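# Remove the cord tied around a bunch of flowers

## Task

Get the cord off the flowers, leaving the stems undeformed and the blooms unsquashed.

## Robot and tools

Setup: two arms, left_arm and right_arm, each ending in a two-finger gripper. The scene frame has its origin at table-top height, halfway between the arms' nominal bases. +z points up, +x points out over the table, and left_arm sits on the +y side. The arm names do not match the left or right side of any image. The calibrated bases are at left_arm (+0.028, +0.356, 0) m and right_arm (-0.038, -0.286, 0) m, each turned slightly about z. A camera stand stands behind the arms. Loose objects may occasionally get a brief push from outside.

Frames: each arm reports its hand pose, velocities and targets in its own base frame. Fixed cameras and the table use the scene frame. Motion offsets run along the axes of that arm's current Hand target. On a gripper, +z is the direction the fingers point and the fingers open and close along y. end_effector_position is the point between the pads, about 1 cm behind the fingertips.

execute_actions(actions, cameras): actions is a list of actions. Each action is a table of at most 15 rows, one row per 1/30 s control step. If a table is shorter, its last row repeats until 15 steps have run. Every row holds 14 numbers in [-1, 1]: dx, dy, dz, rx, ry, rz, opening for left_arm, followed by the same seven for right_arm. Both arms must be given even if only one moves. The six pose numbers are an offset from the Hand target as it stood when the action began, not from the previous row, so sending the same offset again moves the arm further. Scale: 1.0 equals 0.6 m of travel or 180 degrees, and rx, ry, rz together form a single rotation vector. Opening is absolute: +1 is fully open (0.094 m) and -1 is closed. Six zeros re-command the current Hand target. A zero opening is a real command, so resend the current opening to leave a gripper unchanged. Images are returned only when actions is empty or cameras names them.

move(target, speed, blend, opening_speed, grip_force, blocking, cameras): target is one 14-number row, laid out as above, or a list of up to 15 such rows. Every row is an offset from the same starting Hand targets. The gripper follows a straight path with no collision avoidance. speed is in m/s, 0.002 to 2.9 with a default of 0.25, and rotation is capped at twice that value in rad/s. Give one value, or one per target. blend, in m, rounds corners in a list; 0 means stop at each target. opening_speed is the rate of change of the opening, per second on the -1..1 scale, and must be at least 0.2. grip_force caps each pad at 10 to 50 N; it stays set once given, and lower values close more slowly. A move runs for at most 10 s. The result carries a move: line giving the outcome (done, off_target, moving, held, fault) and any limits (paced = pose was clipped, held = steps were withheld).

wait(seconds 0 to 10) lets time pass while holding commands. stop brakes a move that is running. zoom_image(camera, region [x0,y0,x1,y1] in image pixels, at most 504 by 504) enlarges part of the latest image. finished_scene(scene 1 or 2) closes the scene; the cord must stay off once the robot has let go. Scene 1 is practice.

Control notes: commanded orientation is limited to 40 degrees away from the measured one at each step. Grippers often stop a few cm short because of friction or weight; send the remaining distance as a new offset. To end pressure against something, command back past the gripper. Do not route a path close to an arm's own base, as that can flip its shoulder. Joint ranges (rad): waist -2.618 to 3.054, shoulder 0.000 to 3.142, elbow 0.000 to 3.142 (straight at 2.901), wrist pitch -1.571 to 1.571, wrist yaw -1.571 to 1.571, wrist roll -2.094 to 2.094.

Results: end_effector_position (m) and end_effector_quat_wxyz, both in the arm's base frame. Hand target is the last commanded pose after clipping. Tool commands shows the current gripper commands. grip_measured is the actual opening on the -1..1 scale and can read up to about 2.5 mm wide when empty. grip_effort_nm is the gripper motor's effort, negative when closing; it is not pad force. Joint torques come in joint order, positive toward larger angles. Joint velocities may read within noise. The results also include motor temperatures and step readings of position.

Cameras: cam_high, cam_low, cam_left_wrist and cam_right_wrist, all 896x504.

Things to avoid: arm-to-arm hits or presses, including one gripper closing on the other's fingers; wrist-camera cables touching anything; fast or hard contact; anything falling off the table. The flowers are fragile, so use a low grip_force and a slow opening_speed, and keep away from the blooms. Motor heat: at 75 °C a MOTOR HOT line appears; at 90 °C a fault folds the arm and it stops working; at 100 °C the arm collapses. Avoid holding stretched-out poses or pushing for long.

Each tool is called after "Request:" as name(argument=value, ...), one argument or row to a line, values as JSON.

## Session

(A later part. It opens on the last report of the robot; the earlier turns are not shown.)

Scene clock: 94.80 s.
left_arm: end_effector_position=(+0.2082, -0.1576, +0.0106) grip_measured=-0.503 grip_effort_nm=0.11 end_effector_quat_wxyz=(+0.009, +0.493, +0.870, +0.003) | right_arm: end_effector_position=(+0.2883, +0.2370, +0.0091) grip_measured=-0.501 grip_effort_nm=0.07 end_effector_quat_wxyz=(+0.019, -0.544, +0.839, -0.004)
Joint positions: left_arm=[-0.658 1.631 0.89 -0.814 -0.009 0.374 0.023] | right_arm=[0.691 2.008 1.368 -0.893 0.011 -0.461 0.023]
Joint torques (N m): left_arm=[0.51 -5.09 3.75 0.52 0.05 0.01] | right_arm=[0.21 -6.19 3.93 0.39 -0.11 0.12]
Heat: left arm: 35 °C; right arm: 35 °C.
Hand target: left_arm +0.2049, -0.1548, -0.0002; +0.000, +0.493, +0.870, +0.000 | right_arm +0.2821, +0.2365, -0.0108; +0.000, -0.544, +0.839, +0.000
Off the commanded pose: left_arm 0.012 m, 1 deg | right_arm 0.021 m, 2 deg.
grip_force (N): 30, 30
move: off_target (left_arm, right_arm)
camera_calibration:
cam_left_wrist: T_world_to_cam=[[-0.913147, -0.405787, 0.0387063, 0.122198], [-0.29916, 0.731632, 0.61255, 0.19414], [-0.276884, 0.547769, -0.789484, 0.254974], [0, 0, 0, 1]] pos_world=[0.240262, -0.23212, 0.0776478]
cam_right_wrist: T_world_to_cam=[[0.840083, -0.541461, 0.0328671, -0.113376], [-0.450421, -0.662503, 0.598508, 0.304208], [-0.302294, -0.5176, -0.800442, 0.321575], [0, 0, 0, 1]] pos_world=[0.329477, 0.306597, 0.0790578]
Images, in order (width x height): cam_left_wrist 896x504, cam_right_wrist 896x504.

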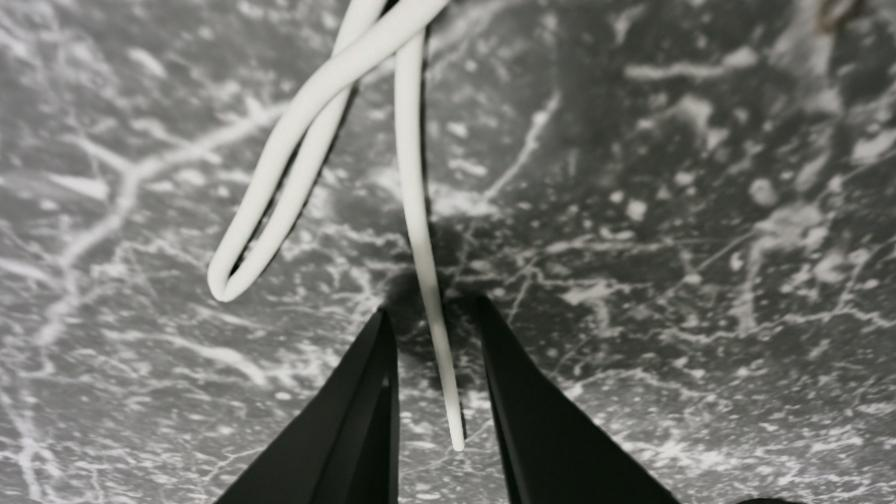

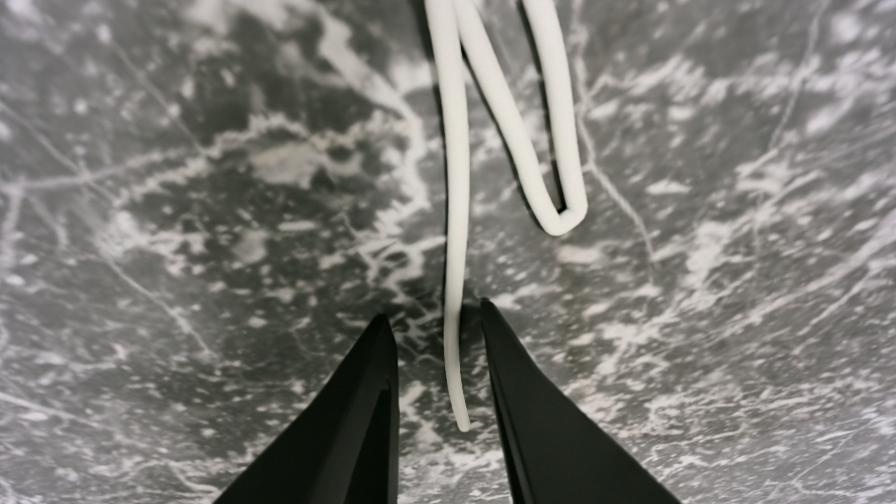

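Request:
move(
  target=[0, 0, 0, 0, 0, 0, -1, 0, 0, 0, 0, 0, 0, -1],
  speed=0.03,
  grip_force=40,
  cameras=["cam_left_wrist", "cam_right_wrist"],
)

Scene clock: 96.93 s.
left_arm: end_effector_position=(+0.2085, -0.1588, +0.0106) grip_measured=-0.921 grip_effort_nm=-0.83 end_effector_quat_wxyz=(+0.010, +0.493, +0.870, +0.001) | right_arm: end_effector_position=(+0.2881, +0.2379, +0.0091) grip_measured=-0.954 grip_effort_nm=-0.80 end_effector_quat_wxyz=(+0.020, -0.544, +0.839, -0.001)
Joint positions: left_arm=[-0.658 1.631 0.89 -0.81 -0.004 0.374 0.004] | right_arm=[0.691 2.008 1.368 -0.892 0.007 -0.461 0.002]
Joint torques (N m): left_arm=[0.47 -5.09 3.79 0.48 0 0.01] | right_arm=[0.21 -6.15 4.01 0.42 -0.04 0.06]
Heat: left arm: 35 °C; right arm: 35 °C.
Hand target: left_arm +0.2049, -0.1548, -0.0002; +0.000, +0.493, +0.870, +0.000 | right_arm +0.2821, +0.2364, -0.0108; +0.000, -0.544, +0.839, +0.000
Off the commanded pose: left_arm 0.012 m, 1 deg | right_arm 0.021 m, 2 deg.
grip_force (N): 40, 40
move: off_target (left_arm, right_arm)
camera_calibration:
cam_left_wrist: T_world_to_cam=[[-0.913393, -0.405019, 0.0409055, 0.122061], [-0.298863, 0.735414, 0.608151, 0.195713], [-0.276395, 0.543256, -0.792767, 0.255003], [0, 0, 0, 1]] pos_world=[0.240462, -0.233025, 0.0781418]
cam_right_wrist: T_world_to_cam=[[0.840208, -0.541488, 0.0289967, -0.1127], [-0.449307, -0.665244, 0.5963, 0.305093], [-0.303599, -0.514045, -0.802238, 0.321492], [0, 0, 0, 1]] pos_world=[0.329377, 0.307197, 0.079254]
Images, in order (width x height): cam_left_wrist 896x504, cam_right_wrist 896x504.

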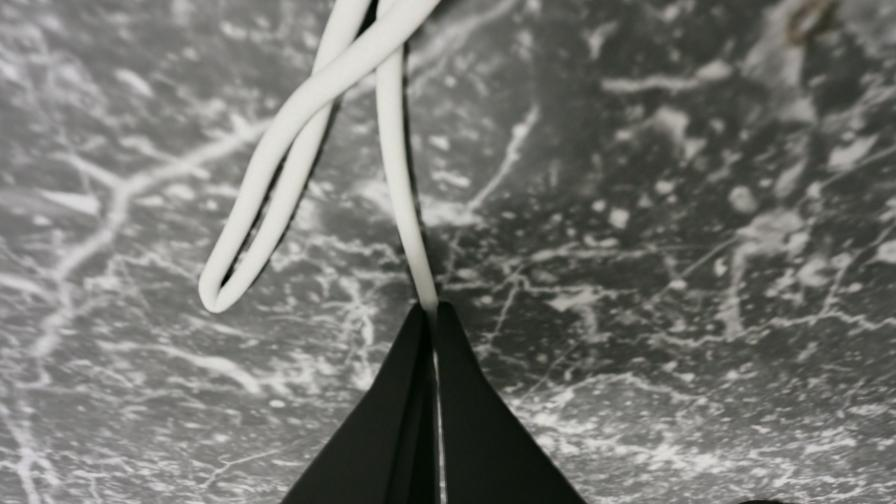

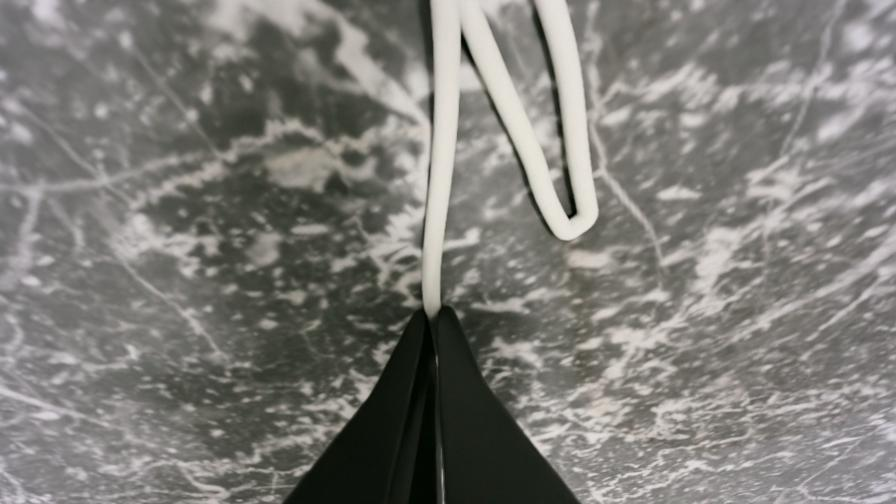

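Request:
move(
  target=[
    [0, 0, -0.05, 0, 0, 0, -1, 0, 0, -0.0683, 0, 0, 0, -1],
    [0.1067, 0.1128, -0.05, 0, 0, 0, -1, 0.1243, -0.0885, -0.0683, 0, 0, 0, -1],
  ],
  speed=0.06,
  blend=0.01,
  cameras=["all"],
)

Scene clock: 108.17 s.
left_arm: end_effector_position=(+0.2386, -0.0683, +0.0296) grip_measured=-0.923 grip_effort_nm=-0.89 end_effector_quat_wxyz=(+0.007, +0.492, +0.870, +0.004) | right_arm: end_effector_position=(+0.2994, +0.1464, +0.0212) grip_measured=-0.956 grip_effort_nm=-0.85 end_effector_quat_wxyz=(-0.018, -0.543, +0.839, -0.001)
Joint positions: left_arm=[-0.286 1.548 0.89 -0.897 -0.005 0.743 0.004] | right_arm=[0.455 1.915 1.286 -0.978 0.006 -0.694 0.002]
Joint torques (N m): left_arm=[0.39 -7.99 4.66 0.06 0 0.02] | right_arm=[-0.42 -11.47 4.25 0.15 -0.05 -0.03]
Heat: left arm: 35 °C; right arm: 35 °C.
Hand target: left_arm +0.2300, -0.0652, +0.0298; +0.000, +0.493, +0.870, +0.000 | right_arm +0.3001, +0.1466, +0.0302; +0.000, -0.544, +0.839, +0.000
Off the commanded pose: left_arm 0.009 m, 1 deg | right_arm 0.009 m, 2 deg.
grip_force (N): 40, 40
move: done
camera_calibration:
cam_left_wrist: T_world_to_cam=[[-0.912322, -0.407553, 0.0396259, 0.185095], [-0.298972, 0.729118, 0.615632, 0.125968], [-0.279795, 0.549808, -0.787037, 0.230278], [0, 0, 0, 1]] pos_world=[0.270958, -0.143018, 0.0963533]
cam_right_wrist: T_world_to_cam=[[0.83951, -0.543338, -0.00266098, -0.170944], [-0.411305, -0.638691, 0.650309, 0.225719], [-0.355037, -0.544846, -0.759665, 0.30653], [0, 0, 0, 1]] pos_world=[0.345178, 0.218296, 0.0856184]

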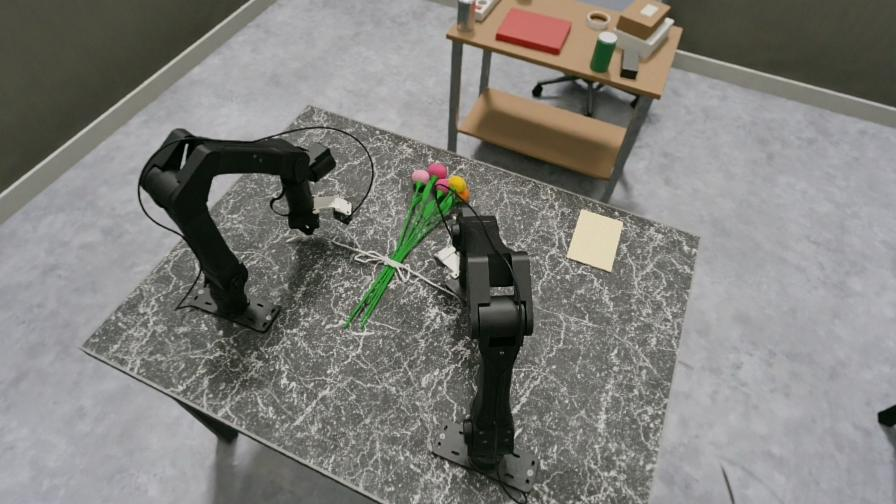

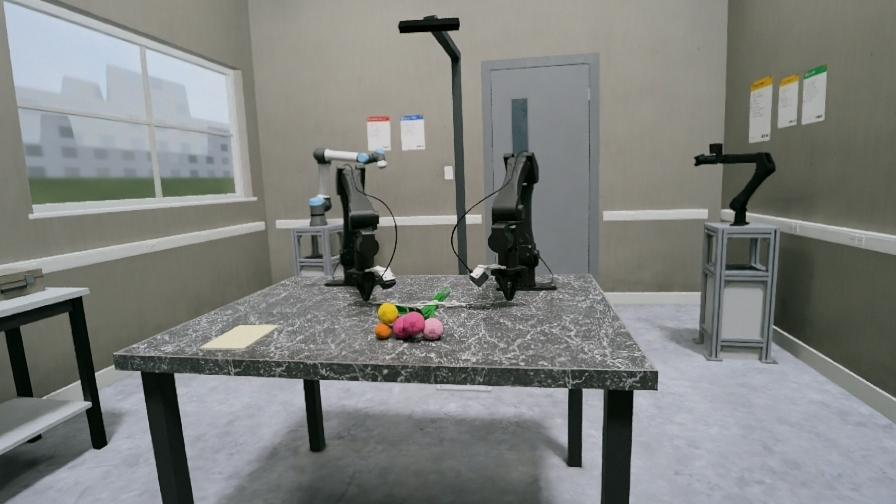

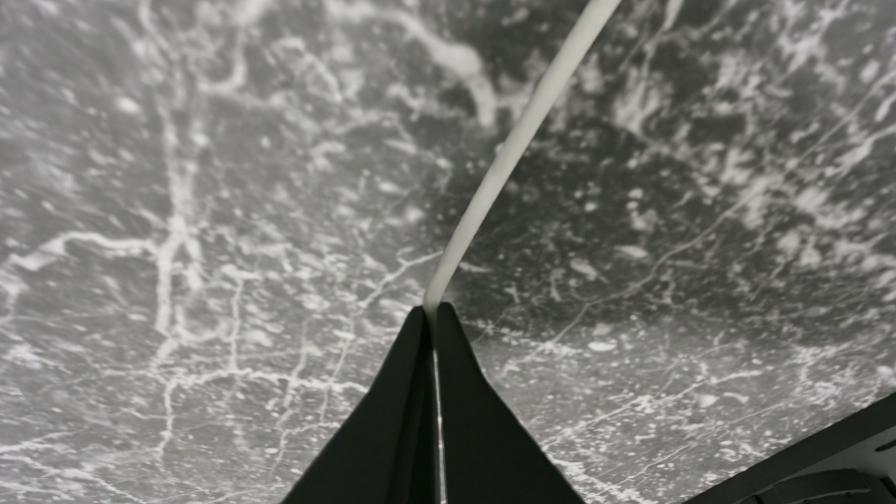

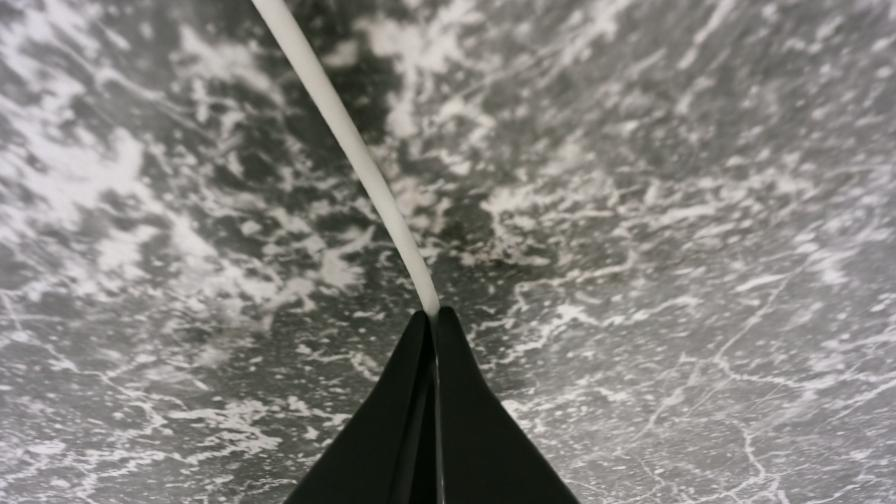

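Request:
zoom_image(
  camera="cam_high",
  region=[270, 200, 490, 340],
)

Scaled by 2.291 from the camera's 896x504 image, which has a finer 1280x720 frame.

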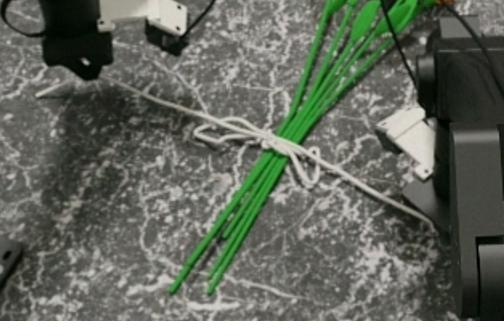

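Request:
move(
  target=[0.1377, 0.0937, 0, 0, 0, 0, -1, 0.1457, -0.0847, 0, 0, 0, 0, -1],
  speed=0.08,
  cameras=["all"],
)

Request:
zoom_image(
  camera="cam_high",
  region=[270, 200, 490, 340],
)

Scene clock: 113.93 s.
left_arm: end_effector_position=(+0.2402, +0.0349, +0.0298) grip_measured=-0.923 grip_effort_nm=-0.89 end_effector_quat_wxyz=(+0.005, +0.492, +0.871, +0.007) | right_arm: end_effector_position=(+0.3091, +0.0458, +0.0226) grip_measured=-0.956 grip_effort_nm=-0.85 end_effector_quat_wxyz=(-0.019, -0.543, +0.840, +0.006)
Joint positions: left_arm=[0.136 1.525 0.869 -0.898 -0.005 1.165 0.004] | right_arm=[0.147 1.843 1.196 -0.963 0.006 -1.001 0.002]
Joint torques (N m): left_arm=[0.28 -6.09 6.24 0.07 0 -0.01] | right_arm=[-0.53 -10.61 4.08 0.3 -0.03 -0.1]
Heat: left arm: 35 °C; right arm: 35 °C.
Hand target: left_arm +0.2357, +0.0346, +0.0299; +0.000, +0.493, +0.870, +0.000 | right_arm +0.3110, +0.0461, +0.0301; +0.000, -0.544, +0.839, +0.000
Off the commanded pose: left_arm 0.004 m, 1 deg | right_arm 0.008 m, 2 deg.
grip_force (N): 40, 40
move: done
camera_calibration:
cam_left_wrist: T_world_to_cam=[[-0.911938, -0.408664, 0.0369066, 0.22863], [-0.299396, 0.724206, 0.621198, 0.0512157], [-0.280589, 0.555444, -0.782784, 0.174012], [0, 0, 0, 1]] pos_world=[0.272656, -0.0403119, 0.095961]
cam_right_wrist: T_world_to_cam=[[0.838915, -0.544051, -0.015172, -0.233324], [-0.406182, -0.644393, 0.647899, 0.163255], [-0.362267, -0.53737, -0.761575, 0.258174], [0, 0, 0, 1]] pos_world=[0.355578, 0.116995, 0.0873059]

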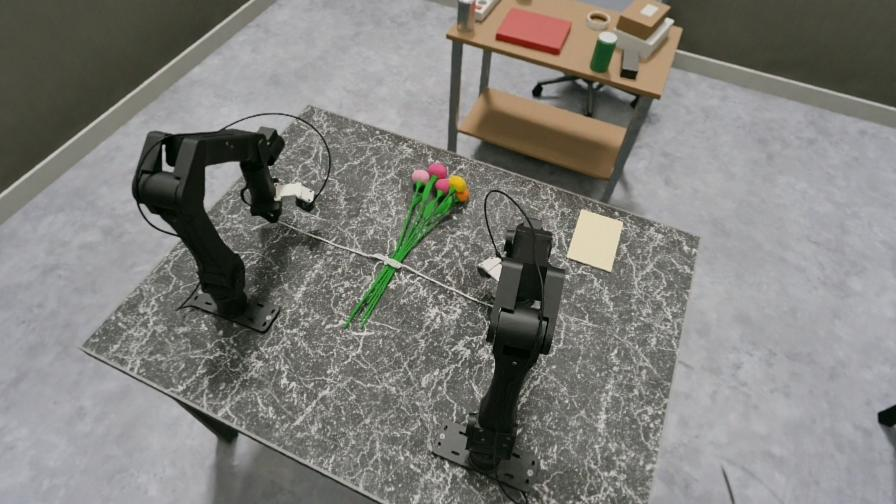

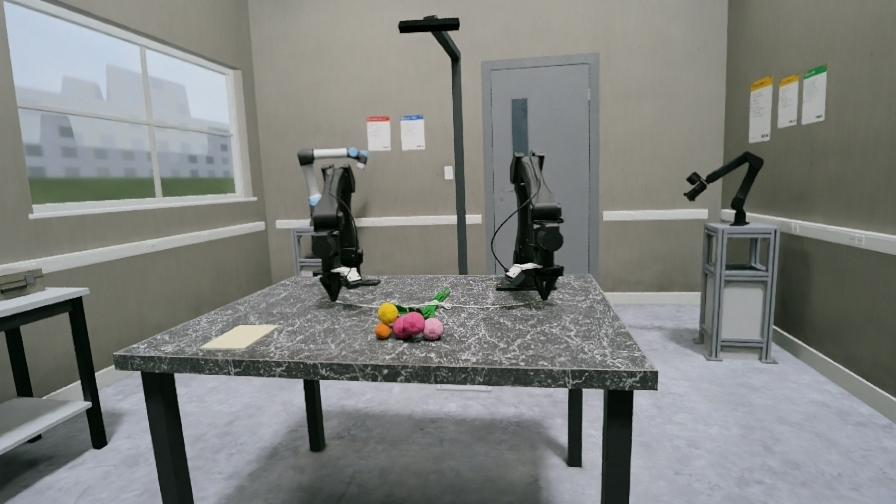

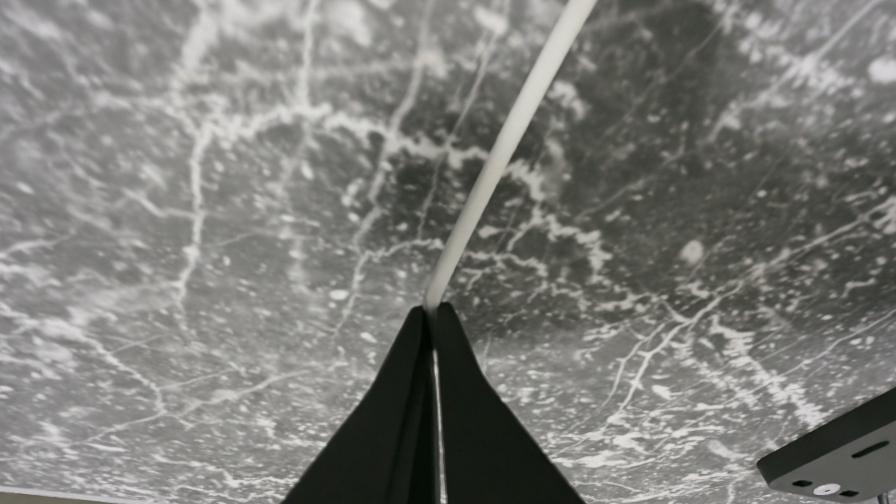

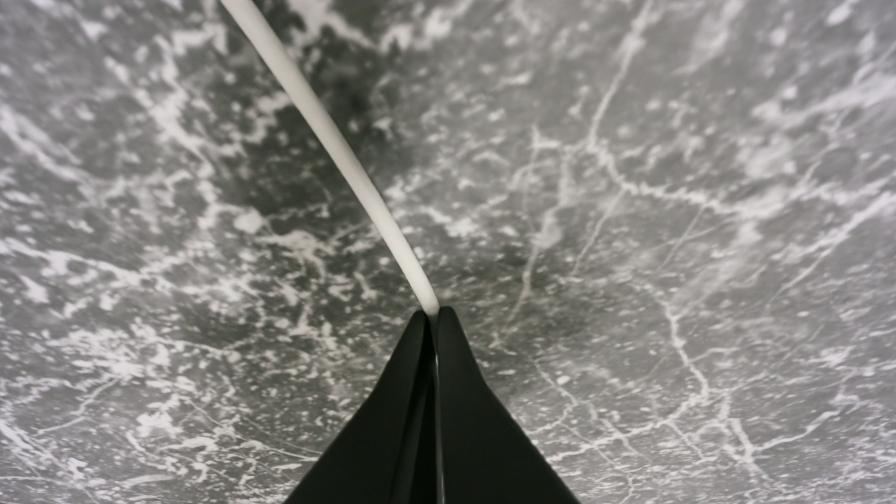

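Scaled by 2.291 from the camera's 896x504 image, which has a finer 1280x720 frame.

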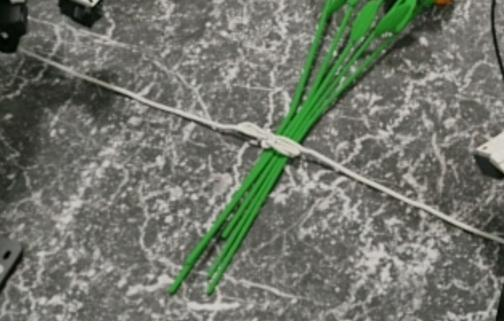

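Request:
zoom_image(
  camera="cam_high",
  region=[350, 230, 430, 290],
)

Request:
zoom_image(
  camera="cam_low",
  region=[330, 270, 560, 350],
)

Scaled by 6.300 from the camera's 896x504 image, which has a finer 1280x720 frame.

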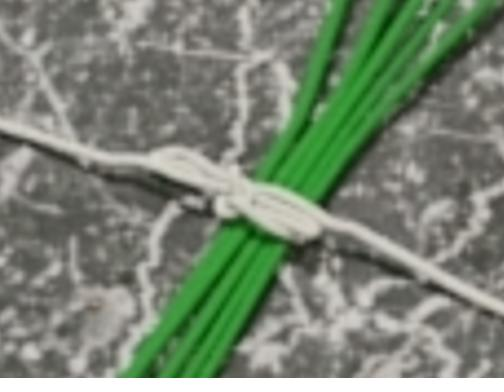

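Scaled by 2.191 from the camera's 896x504 image, which has a finer 1280x720 frame.

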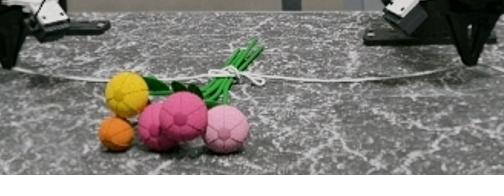

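Request:
move(
  target=[0.0482, 0.0328, 0, 0, 0, 0, -1, 0.0510, -0.0296, 0, 0, 0, 0, -1],
  speed=0.05,
  cameras=["all"],
)

Request:
zoom_image(
  camera="cam_high",
  region=[350, 230, 430, 290],
)

Request:
zoom_image(
  camera="cam_low",
  region=[360, 280, 500, 350],
)

Scene clock: 118.57 s.
left_arm: end_effector_position=(+0.2351, +0.0684, +0.0279) grip_measured=-0.923 grip_effort_nm=-0.88 end_effector_quat_wxyz=(+0.001, +0.492, +0.871, +0.005) | right_arm: end_effector_position=(+0.3124, +0.0113, +0.0226) grip_measured=-0.956 grip_effort_nm=-0.85 end_effector_quat_wxyz=(-0.019, -0.543, +0.839, +0.008)
Joint positions: left_arm=[0.275 1.546 0.88 -0.898 -0.006 1.304 0.004] | right_arm=[0.036 1.843 1.196 -0.963 0.006 -1.113 0.002]
Joint torques (N m): left_arm=[0.36 -4.94 8.53 0.06 0.02 0.04] | right_arm=[-0.66 -10.3 4.37 0.22 -0.07 -0.03]
Heat: left arm: 36 °C; right arm: 35 °C.
Hand target: left_arm +0.2377, +0.0696, +0.0299; +0.000, +0.493, +0.870, +0.000 | right_arm +0.3147, +0.0109, +0.0301; +0.000, -0.544, +0.839, +0.000
Off the commanded pose: left_arm 0.003 m, 1 deg | right_arm 0.008 m, 2 deg.
grip_force (N): 40, 40
move: done
camera_calibration:
cam_left_wrist: T_world_to_cam=[[-0.911672, -0.408326, 0.0460835, 0.237415], [-0.292857, 0.724309, 0.624188, 0.0250961], [-0.288251, 0.555559, -0.779914, 0.154217], [0, 0, 0, 1]] pos_world=[0.268247, -0.00691158, 0.0936706]
cam_right_wrist: T_world_to_cam=[[0.839433, -0.54316, -0.0181695, -0.254933], [-0.405098, -0.647651, 0.645325, 0.142042], [-0.362282, -0.534346, -0.763692, 0.240802], [0, 0, 0, 1]] pos_world=[0.358778, 0.082196, 0.087603]

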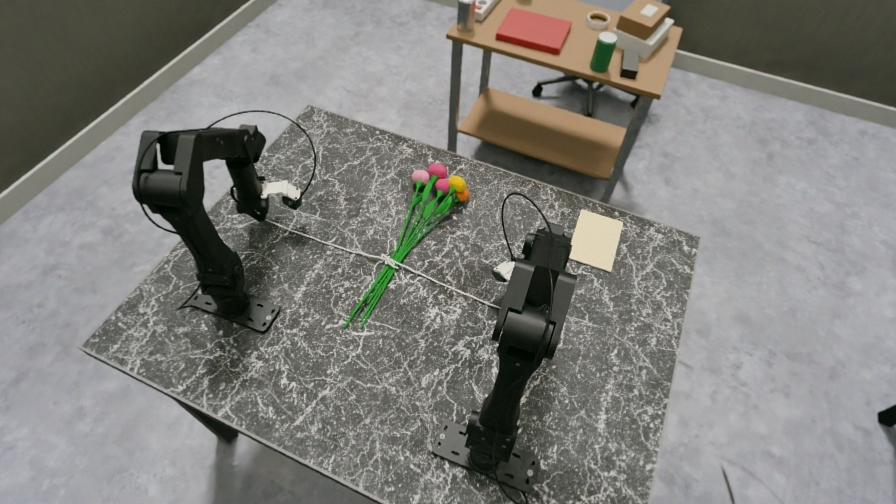

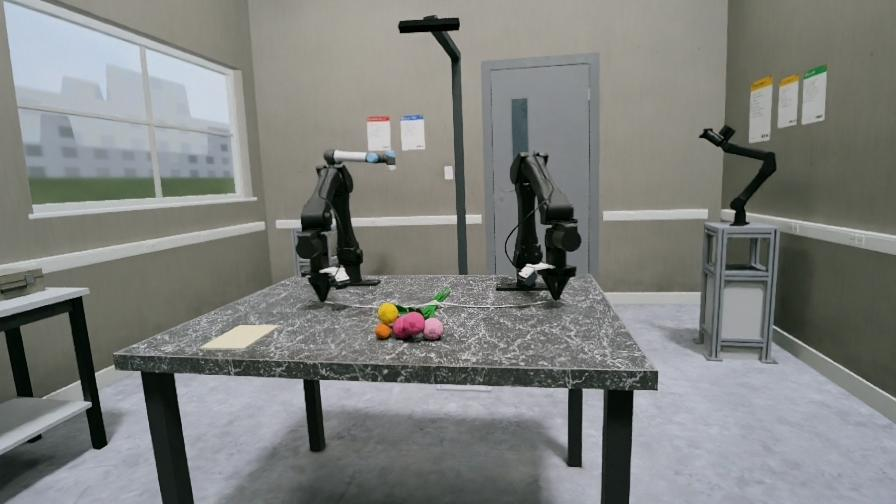

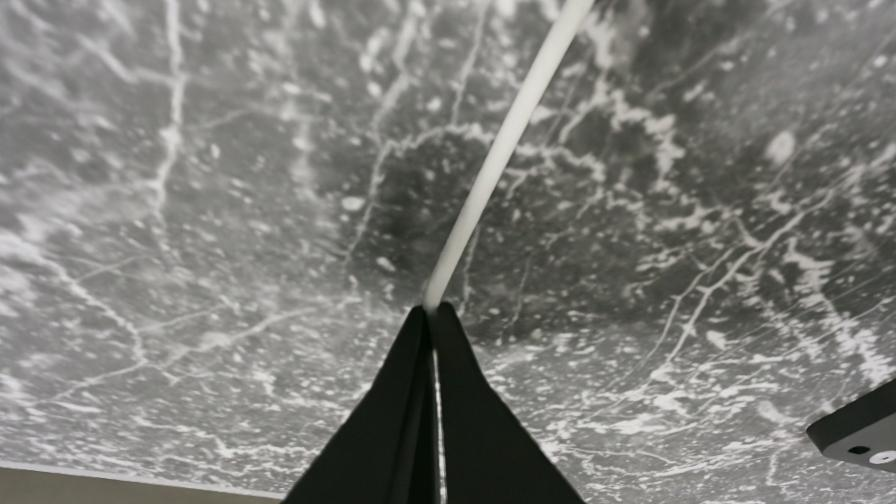

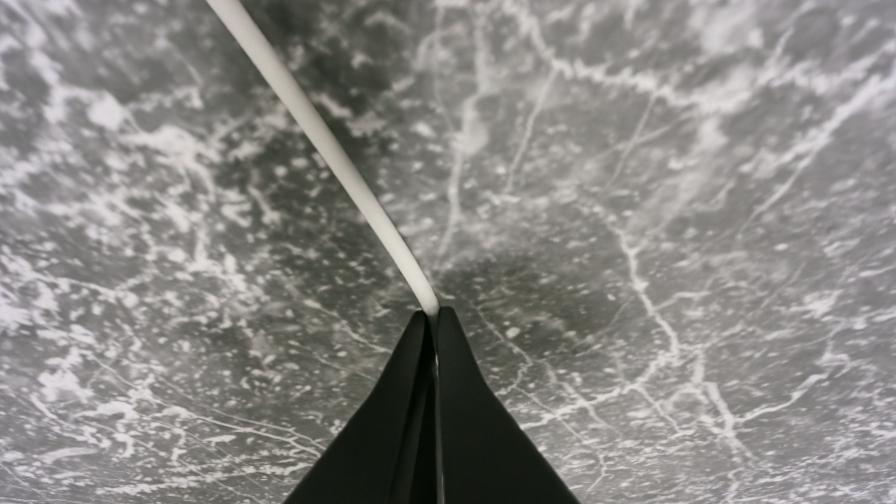

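Scaled by 6.300 from the camera's 896x504 image, which has a finer 1280x720 frame.

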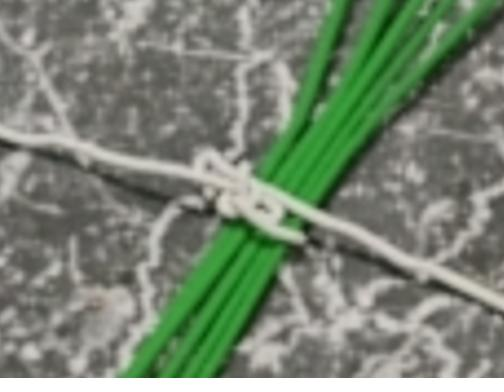

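Scaled by 3.600 from the camera's 896x504 image, which has a finer 1280x720 frame.

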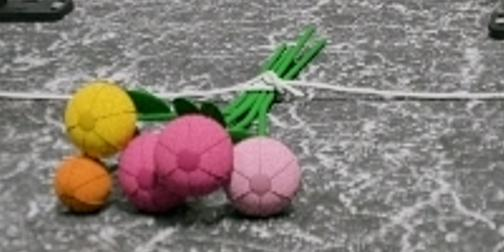

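Request:
move(
  target=[0.0413, 0.0281, 0, 0, 0, 0, -1, 0.0437, -0.0254, 0, 0, 0, 0, -1],
  speed=0.05,
  cameras=["all"],
)

Request:
zoom_image(
  camera="cam_high",
  region=[350, 230, 430, 290],
)

Request:
zoom_image(
  camera="cam_low",
  region=[360, 280, 500, 350],
)

Scene clock: 120.97 s.
left_arm: end_effector_position=(+0.2369, +0.0982, +0.0282) grip_measured=-0.923 grip_effort_nm=-0.89 end_effector_quat_wxyz=(+0.000, +0.492, +0.871, +0.005) | right_arm: end_effector_position=(+0.3120, -0.0185, +0.0226) grip_measured=-0.956 grip_effort_nm=-0.85 end_effector_quat_wxyz=(-0.018, -0.543, +0.839, +0.009)
Joint positions: left_arm=[0.385 1.589 0.924 -0.898 -0.006 1.413 0.004] | right_arm=[-0.059 1.843 1.196 -0.963 0.006 -1.208 0.002]
Joint torques (N m): left_arm=[0.35 -5.38 8.57 0.06 0 0] | right_arm=[-0.59 -9.68 5.49 0.19 -0.05 -0.1]
Heat: left arm: 36 °C; right arm: 35 °C.
Hand target: left_arm +0.2393, +0.0995, +0.0299; +0.000, +0.493, +0.870, +0.000 | right_arm +0.3179, -0.0192, +0.0301; +0.000, -0.544, +0.839, +0.000
Off the commanded pose: left_arm 0.003 m, 1 deg | right_arm 0.010 m, 2 deg.
grip_force (N): 40, 40
move: done
camera_calibration:
cam_left_wrist: T_world_to_cam=[[-0.911517, -0.408699, 0.0458448, 0.251203], [-0.292954, 0.72349, 0.625092, 0.00387251], [-0.288643, 0.556352, -0.779203, 0.138358], [0, 0, 0, 1]] pos_world=[0.270047, 0.0228892, 0.0938719]
cam_right_wrist: T_world_to_cam=[[0.83919, -0.543444, -0.0206957, -0.270647], [-0.404997, -0.649891, 0.643132, 0.122572], [-0.362956, -0.531329, -0.765475, 0.225131], [0, 0, 0, 1]] pos_world=[0.358478, 0.0521956, 0.0879006]

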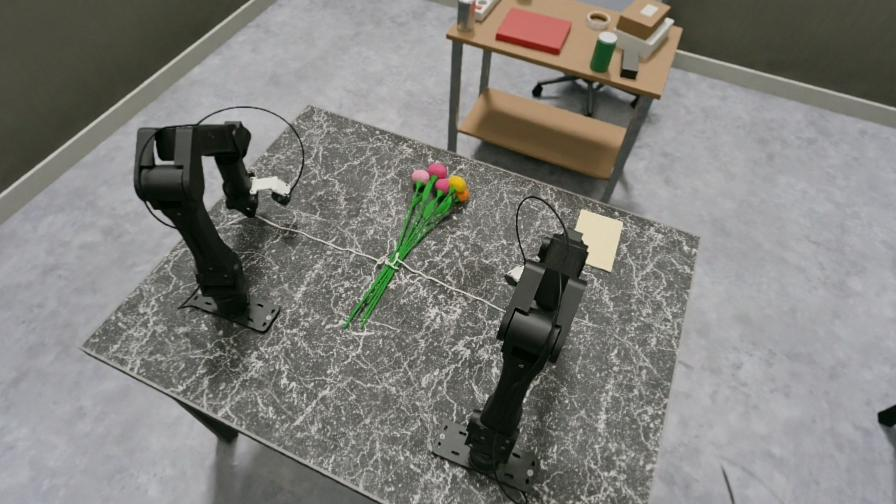

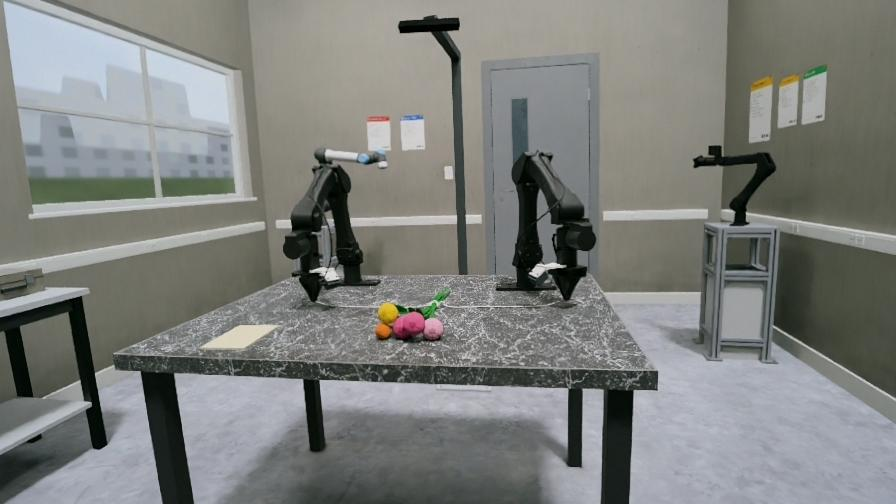

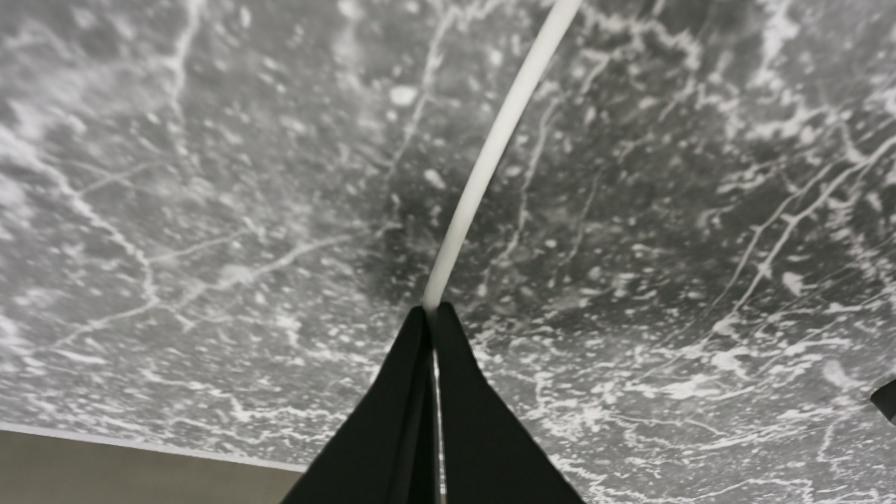

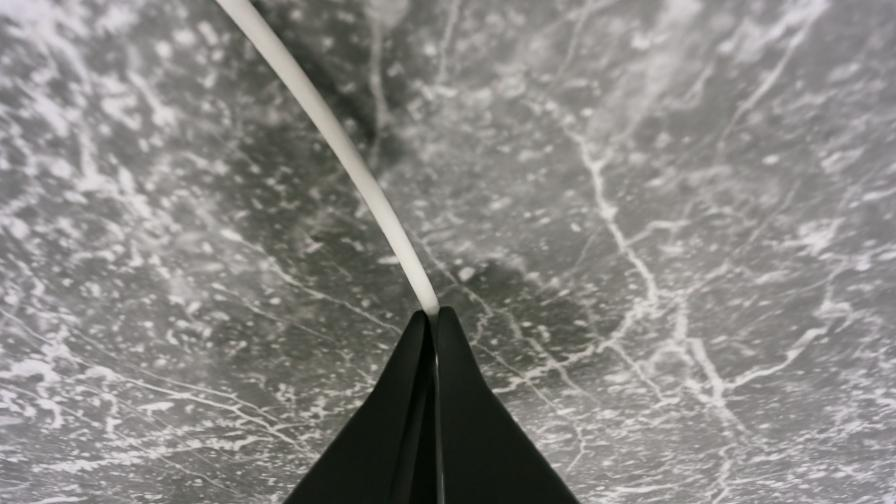

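Scaled by 6.300 from the camera's 896x504 image, which has a finer 1280x720 frame.

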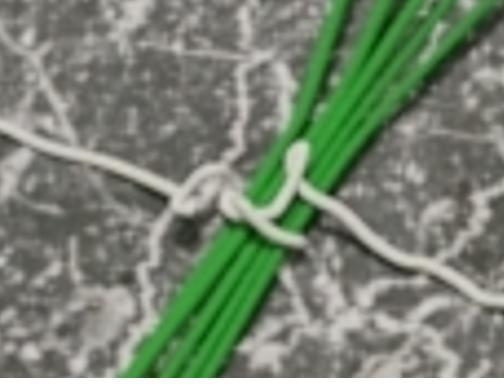

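Scaled by 3.600 from the camera's 896x504 image, which has a finer 1280x720 frame.

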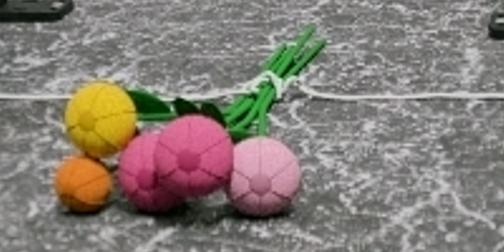

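Request:
move(
  target=[
    [0, 0, 0.025, 0, 0, 0, -1, 0, 0, 0, 0, 0, 0, -1],
    [0, 0, 0.025, 0, 0, 0, -0.5, 0, 0, 0, 0, 0, 0, -1],
    [0, 0, -0.15, 0, 0, 0, -0.5, 0, 0, 0, 0, 0, 0, -1],
  ],
  speed=0.1,
  cameras=["all"],
)

Request:
zoom_image(
  camera="cam_high",
  region=[350, 230, 430, 290],
)

Scene clock: 135.73 s.
left_arm: end_effector_position=(+0.2394, +0.0992, +0.1114) grip_measured=-0.503 grip_effort_nm=0.11 end_effector_quat_wxyz=(-0.006, +0.492, +0.870, -0.003) | right_arm: end_effector_position=(+0.3120, -0.0185, +0.0226) grip_measured=-0.956 grip_effort_nm=-0.85 end_effector_quat_wxyz=(-0.018, -0.544, +0.839, +0.009)
Joint positions: left_arm=[0.385 1.536 1.214 -1.261 -0.006 1.414 0.023] | right_arm=[-0.059 1.843 1.196 -0.963 0.006 -1.209 0.002]
Joint torques (N m): left_arm=[0.32 -7.75 8.84 0 0 0.01] | right_arm=[-0.42 -9.52 5.3 0.15 -0.07 -0.11]
Motor temperatures (°C): left_arm=[31 29 37 31 29 27 28] | right_arm=[28 34 35 30 26 29 30]
Heat: left arm: 37 °C; right arm: 35 °C.
Hand target: left_arm +0.2394, +0.0994, +0.1199; +0.000, +0.493, +0.870, +0.000 | right_arm +0.3179, -0.0192, +0.0301; +0.000, -0.544, +0.839, +0.000
Off the commanded pose: left_arm 0.008 m, 1 deg | right_arm 0.010 m, 2 deg.
grip_force (N): 40, 40
move: done
camera_calibration:
cam_left_wrist: T_world_to_cam=[[-0.91097, -0.407211, 0.0656776, 0.247619], [-0.280575, 0.728473, 0.624984, -0.0515615], [-0.302345, 0.550914, -0.77787, 0.20713], [0, 0, 0, 1]] pos_world=[0.273731, 0.0242834, 0.177082]
cam_right_wrist: T_world_to_cam=[[0.839589, -0.542827, -0.0207224, -0.270819], [-0.404513, -0.65021, 0.643114, 0.122418], [-0.362574, -0.531569, -0.76549, 0.225008], [0, 0, 0, 1]] pos_world=[0.358479, 0.0521962, 0.0879006]

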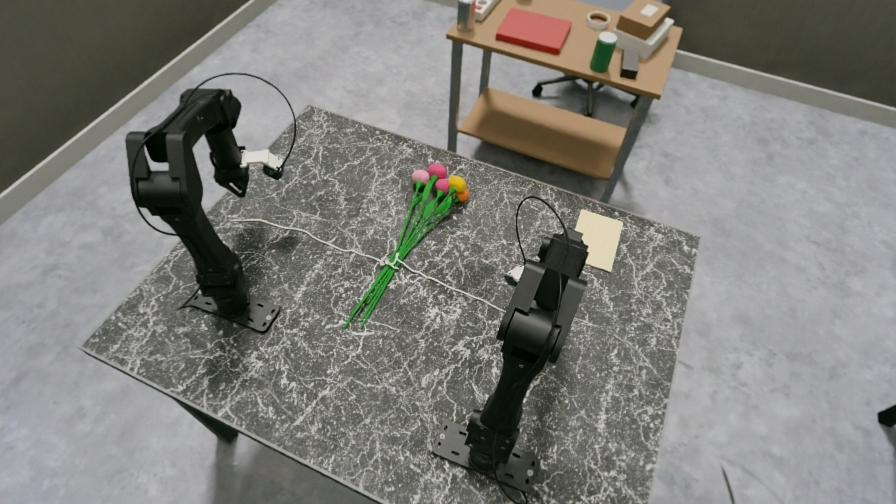

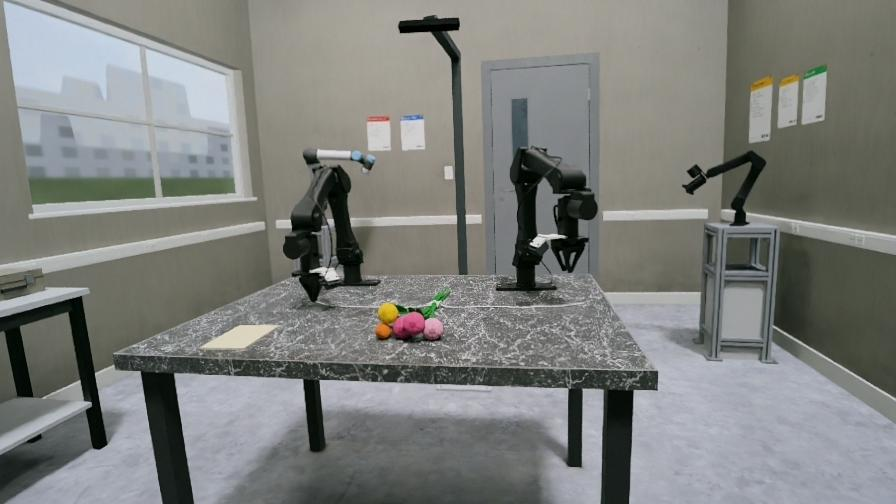

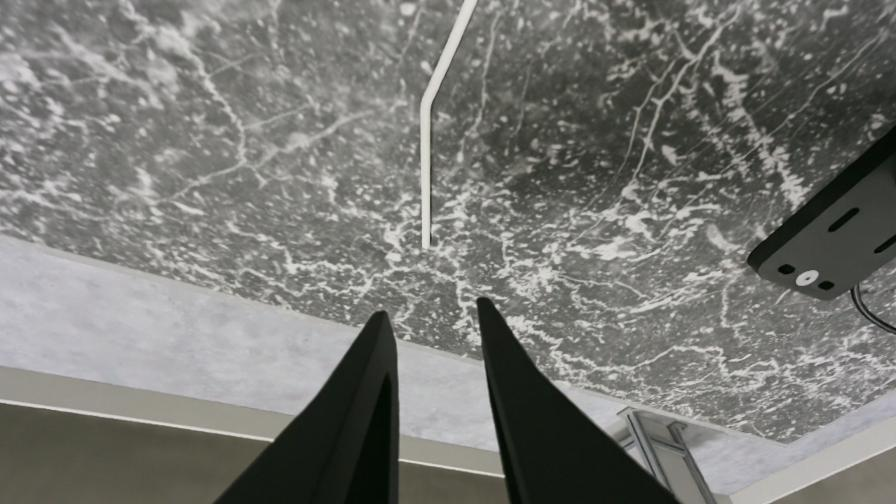

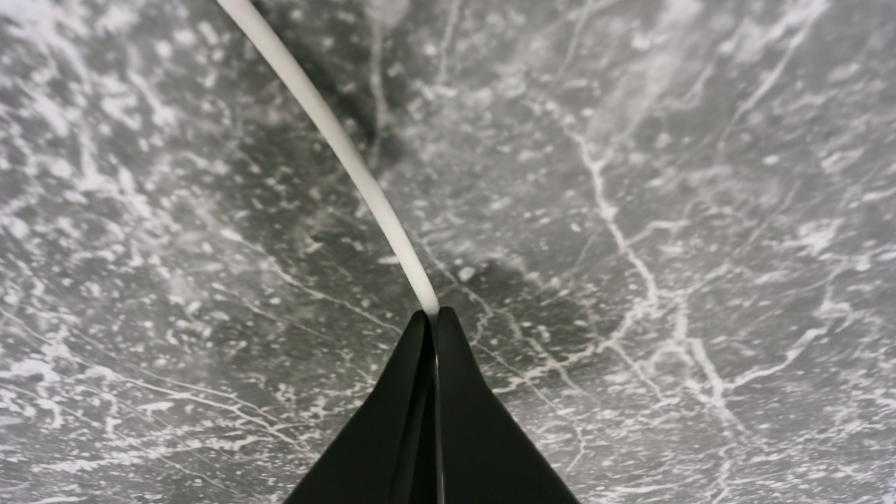

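Scaled by 6.300 from the camera's 896x504 image, which has a finer 1280x720 frame.

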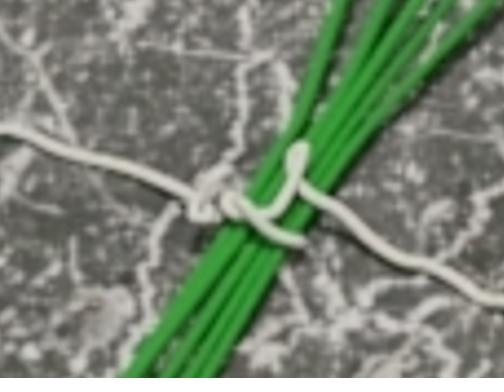

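Request:
move(
  target=[-0.4238, -0.3935, -0.1177, -0.0899, -0.3004, -0.0142, -0.5, 0, 0, 0, 0, 0, 0, -1],
  speed=0.25,
  cameras=["cam_left_wrist", "cam_high"],
)

Request:
zoom_image(
  camera="cam_left_wrist",
  region=[380, 150, 580, 300],
)

Scene clock: 141.07 s.
left_arm: end_effector_position=(+0.1683, -0.2413, +0.1976) grip_measured=-0.503 grip_effort_nm=0.11 end_effector_quat_wxyz=(+0.463, +0.417, +0.775, -0.110) | right_arm: end_effector_position=(+0.3120, -0.0185, +0.0226) grip_measured=-0.956 grip_effort_nm=-0.85 end_effector_quat_wxyz=(-0.018, -0.544, +0.839, +0.009)
Joint positions: left_arm=[-1.203 0.84 0.69 -0.485 -0.394 -0.015 0.023] | right_arm=[-0.059 1.843 1.196 -0.963 0.006 -1.209 0.002]
Joint torques (N m): left_arm=[-0.57 -0.99 6.28 1.65 -0.31 -0.1] | right_arm=[-0.54 -9.44 5.55 0.15 -0.05 -0.05]
Heat: left arm: 37 °C; right arm: 35 °C.
Hand target: left_arm +0.1679, -0.2402, +0.1903; +0.461, +0.415, +0.777, -0.105 | right_arm +0.3179, -0.0192, +0.0301; +0.000, -0.544, +0.839, +0.000
Off the commanded pose: left_arm 0.007 m, 1 deg | right_arm 0.010 m, 2 deg.
grip_force (N): 40, 40
move: done
camera_calibration:
cam_left_wrist: T_world_to_cam=[[-0.801503, -0.527446, -0.28177, 0.0596961], [-0.465894, 0.846175, -0.258707, 0.356762], [0.374881, -0.0760797, -0.923946, 0.203827], [0, 0, 0, 1]] pos_world=[0.137649, -0.254889, 0.297443]
Images, in order (width x height): cam_high 896x504, cam_left_wrist 896x504.

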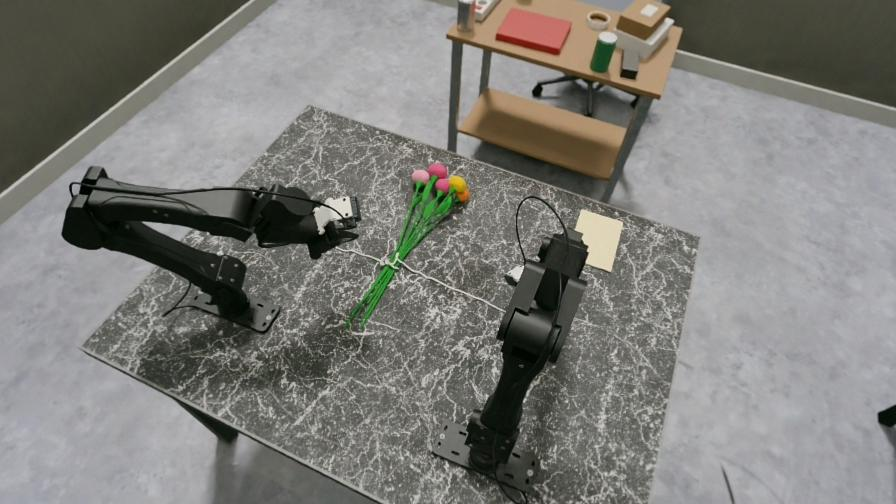

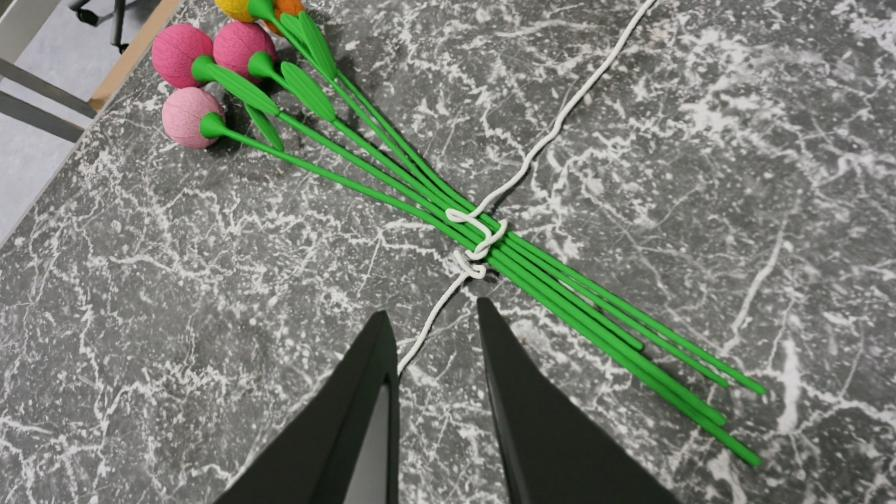

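Scaled by 2.520 from the camera's 896x504 image, which has a finer 1280x720 frame.

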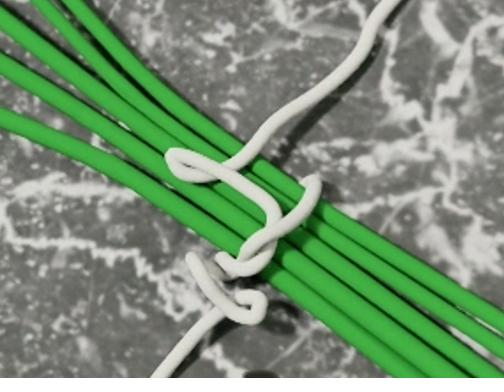

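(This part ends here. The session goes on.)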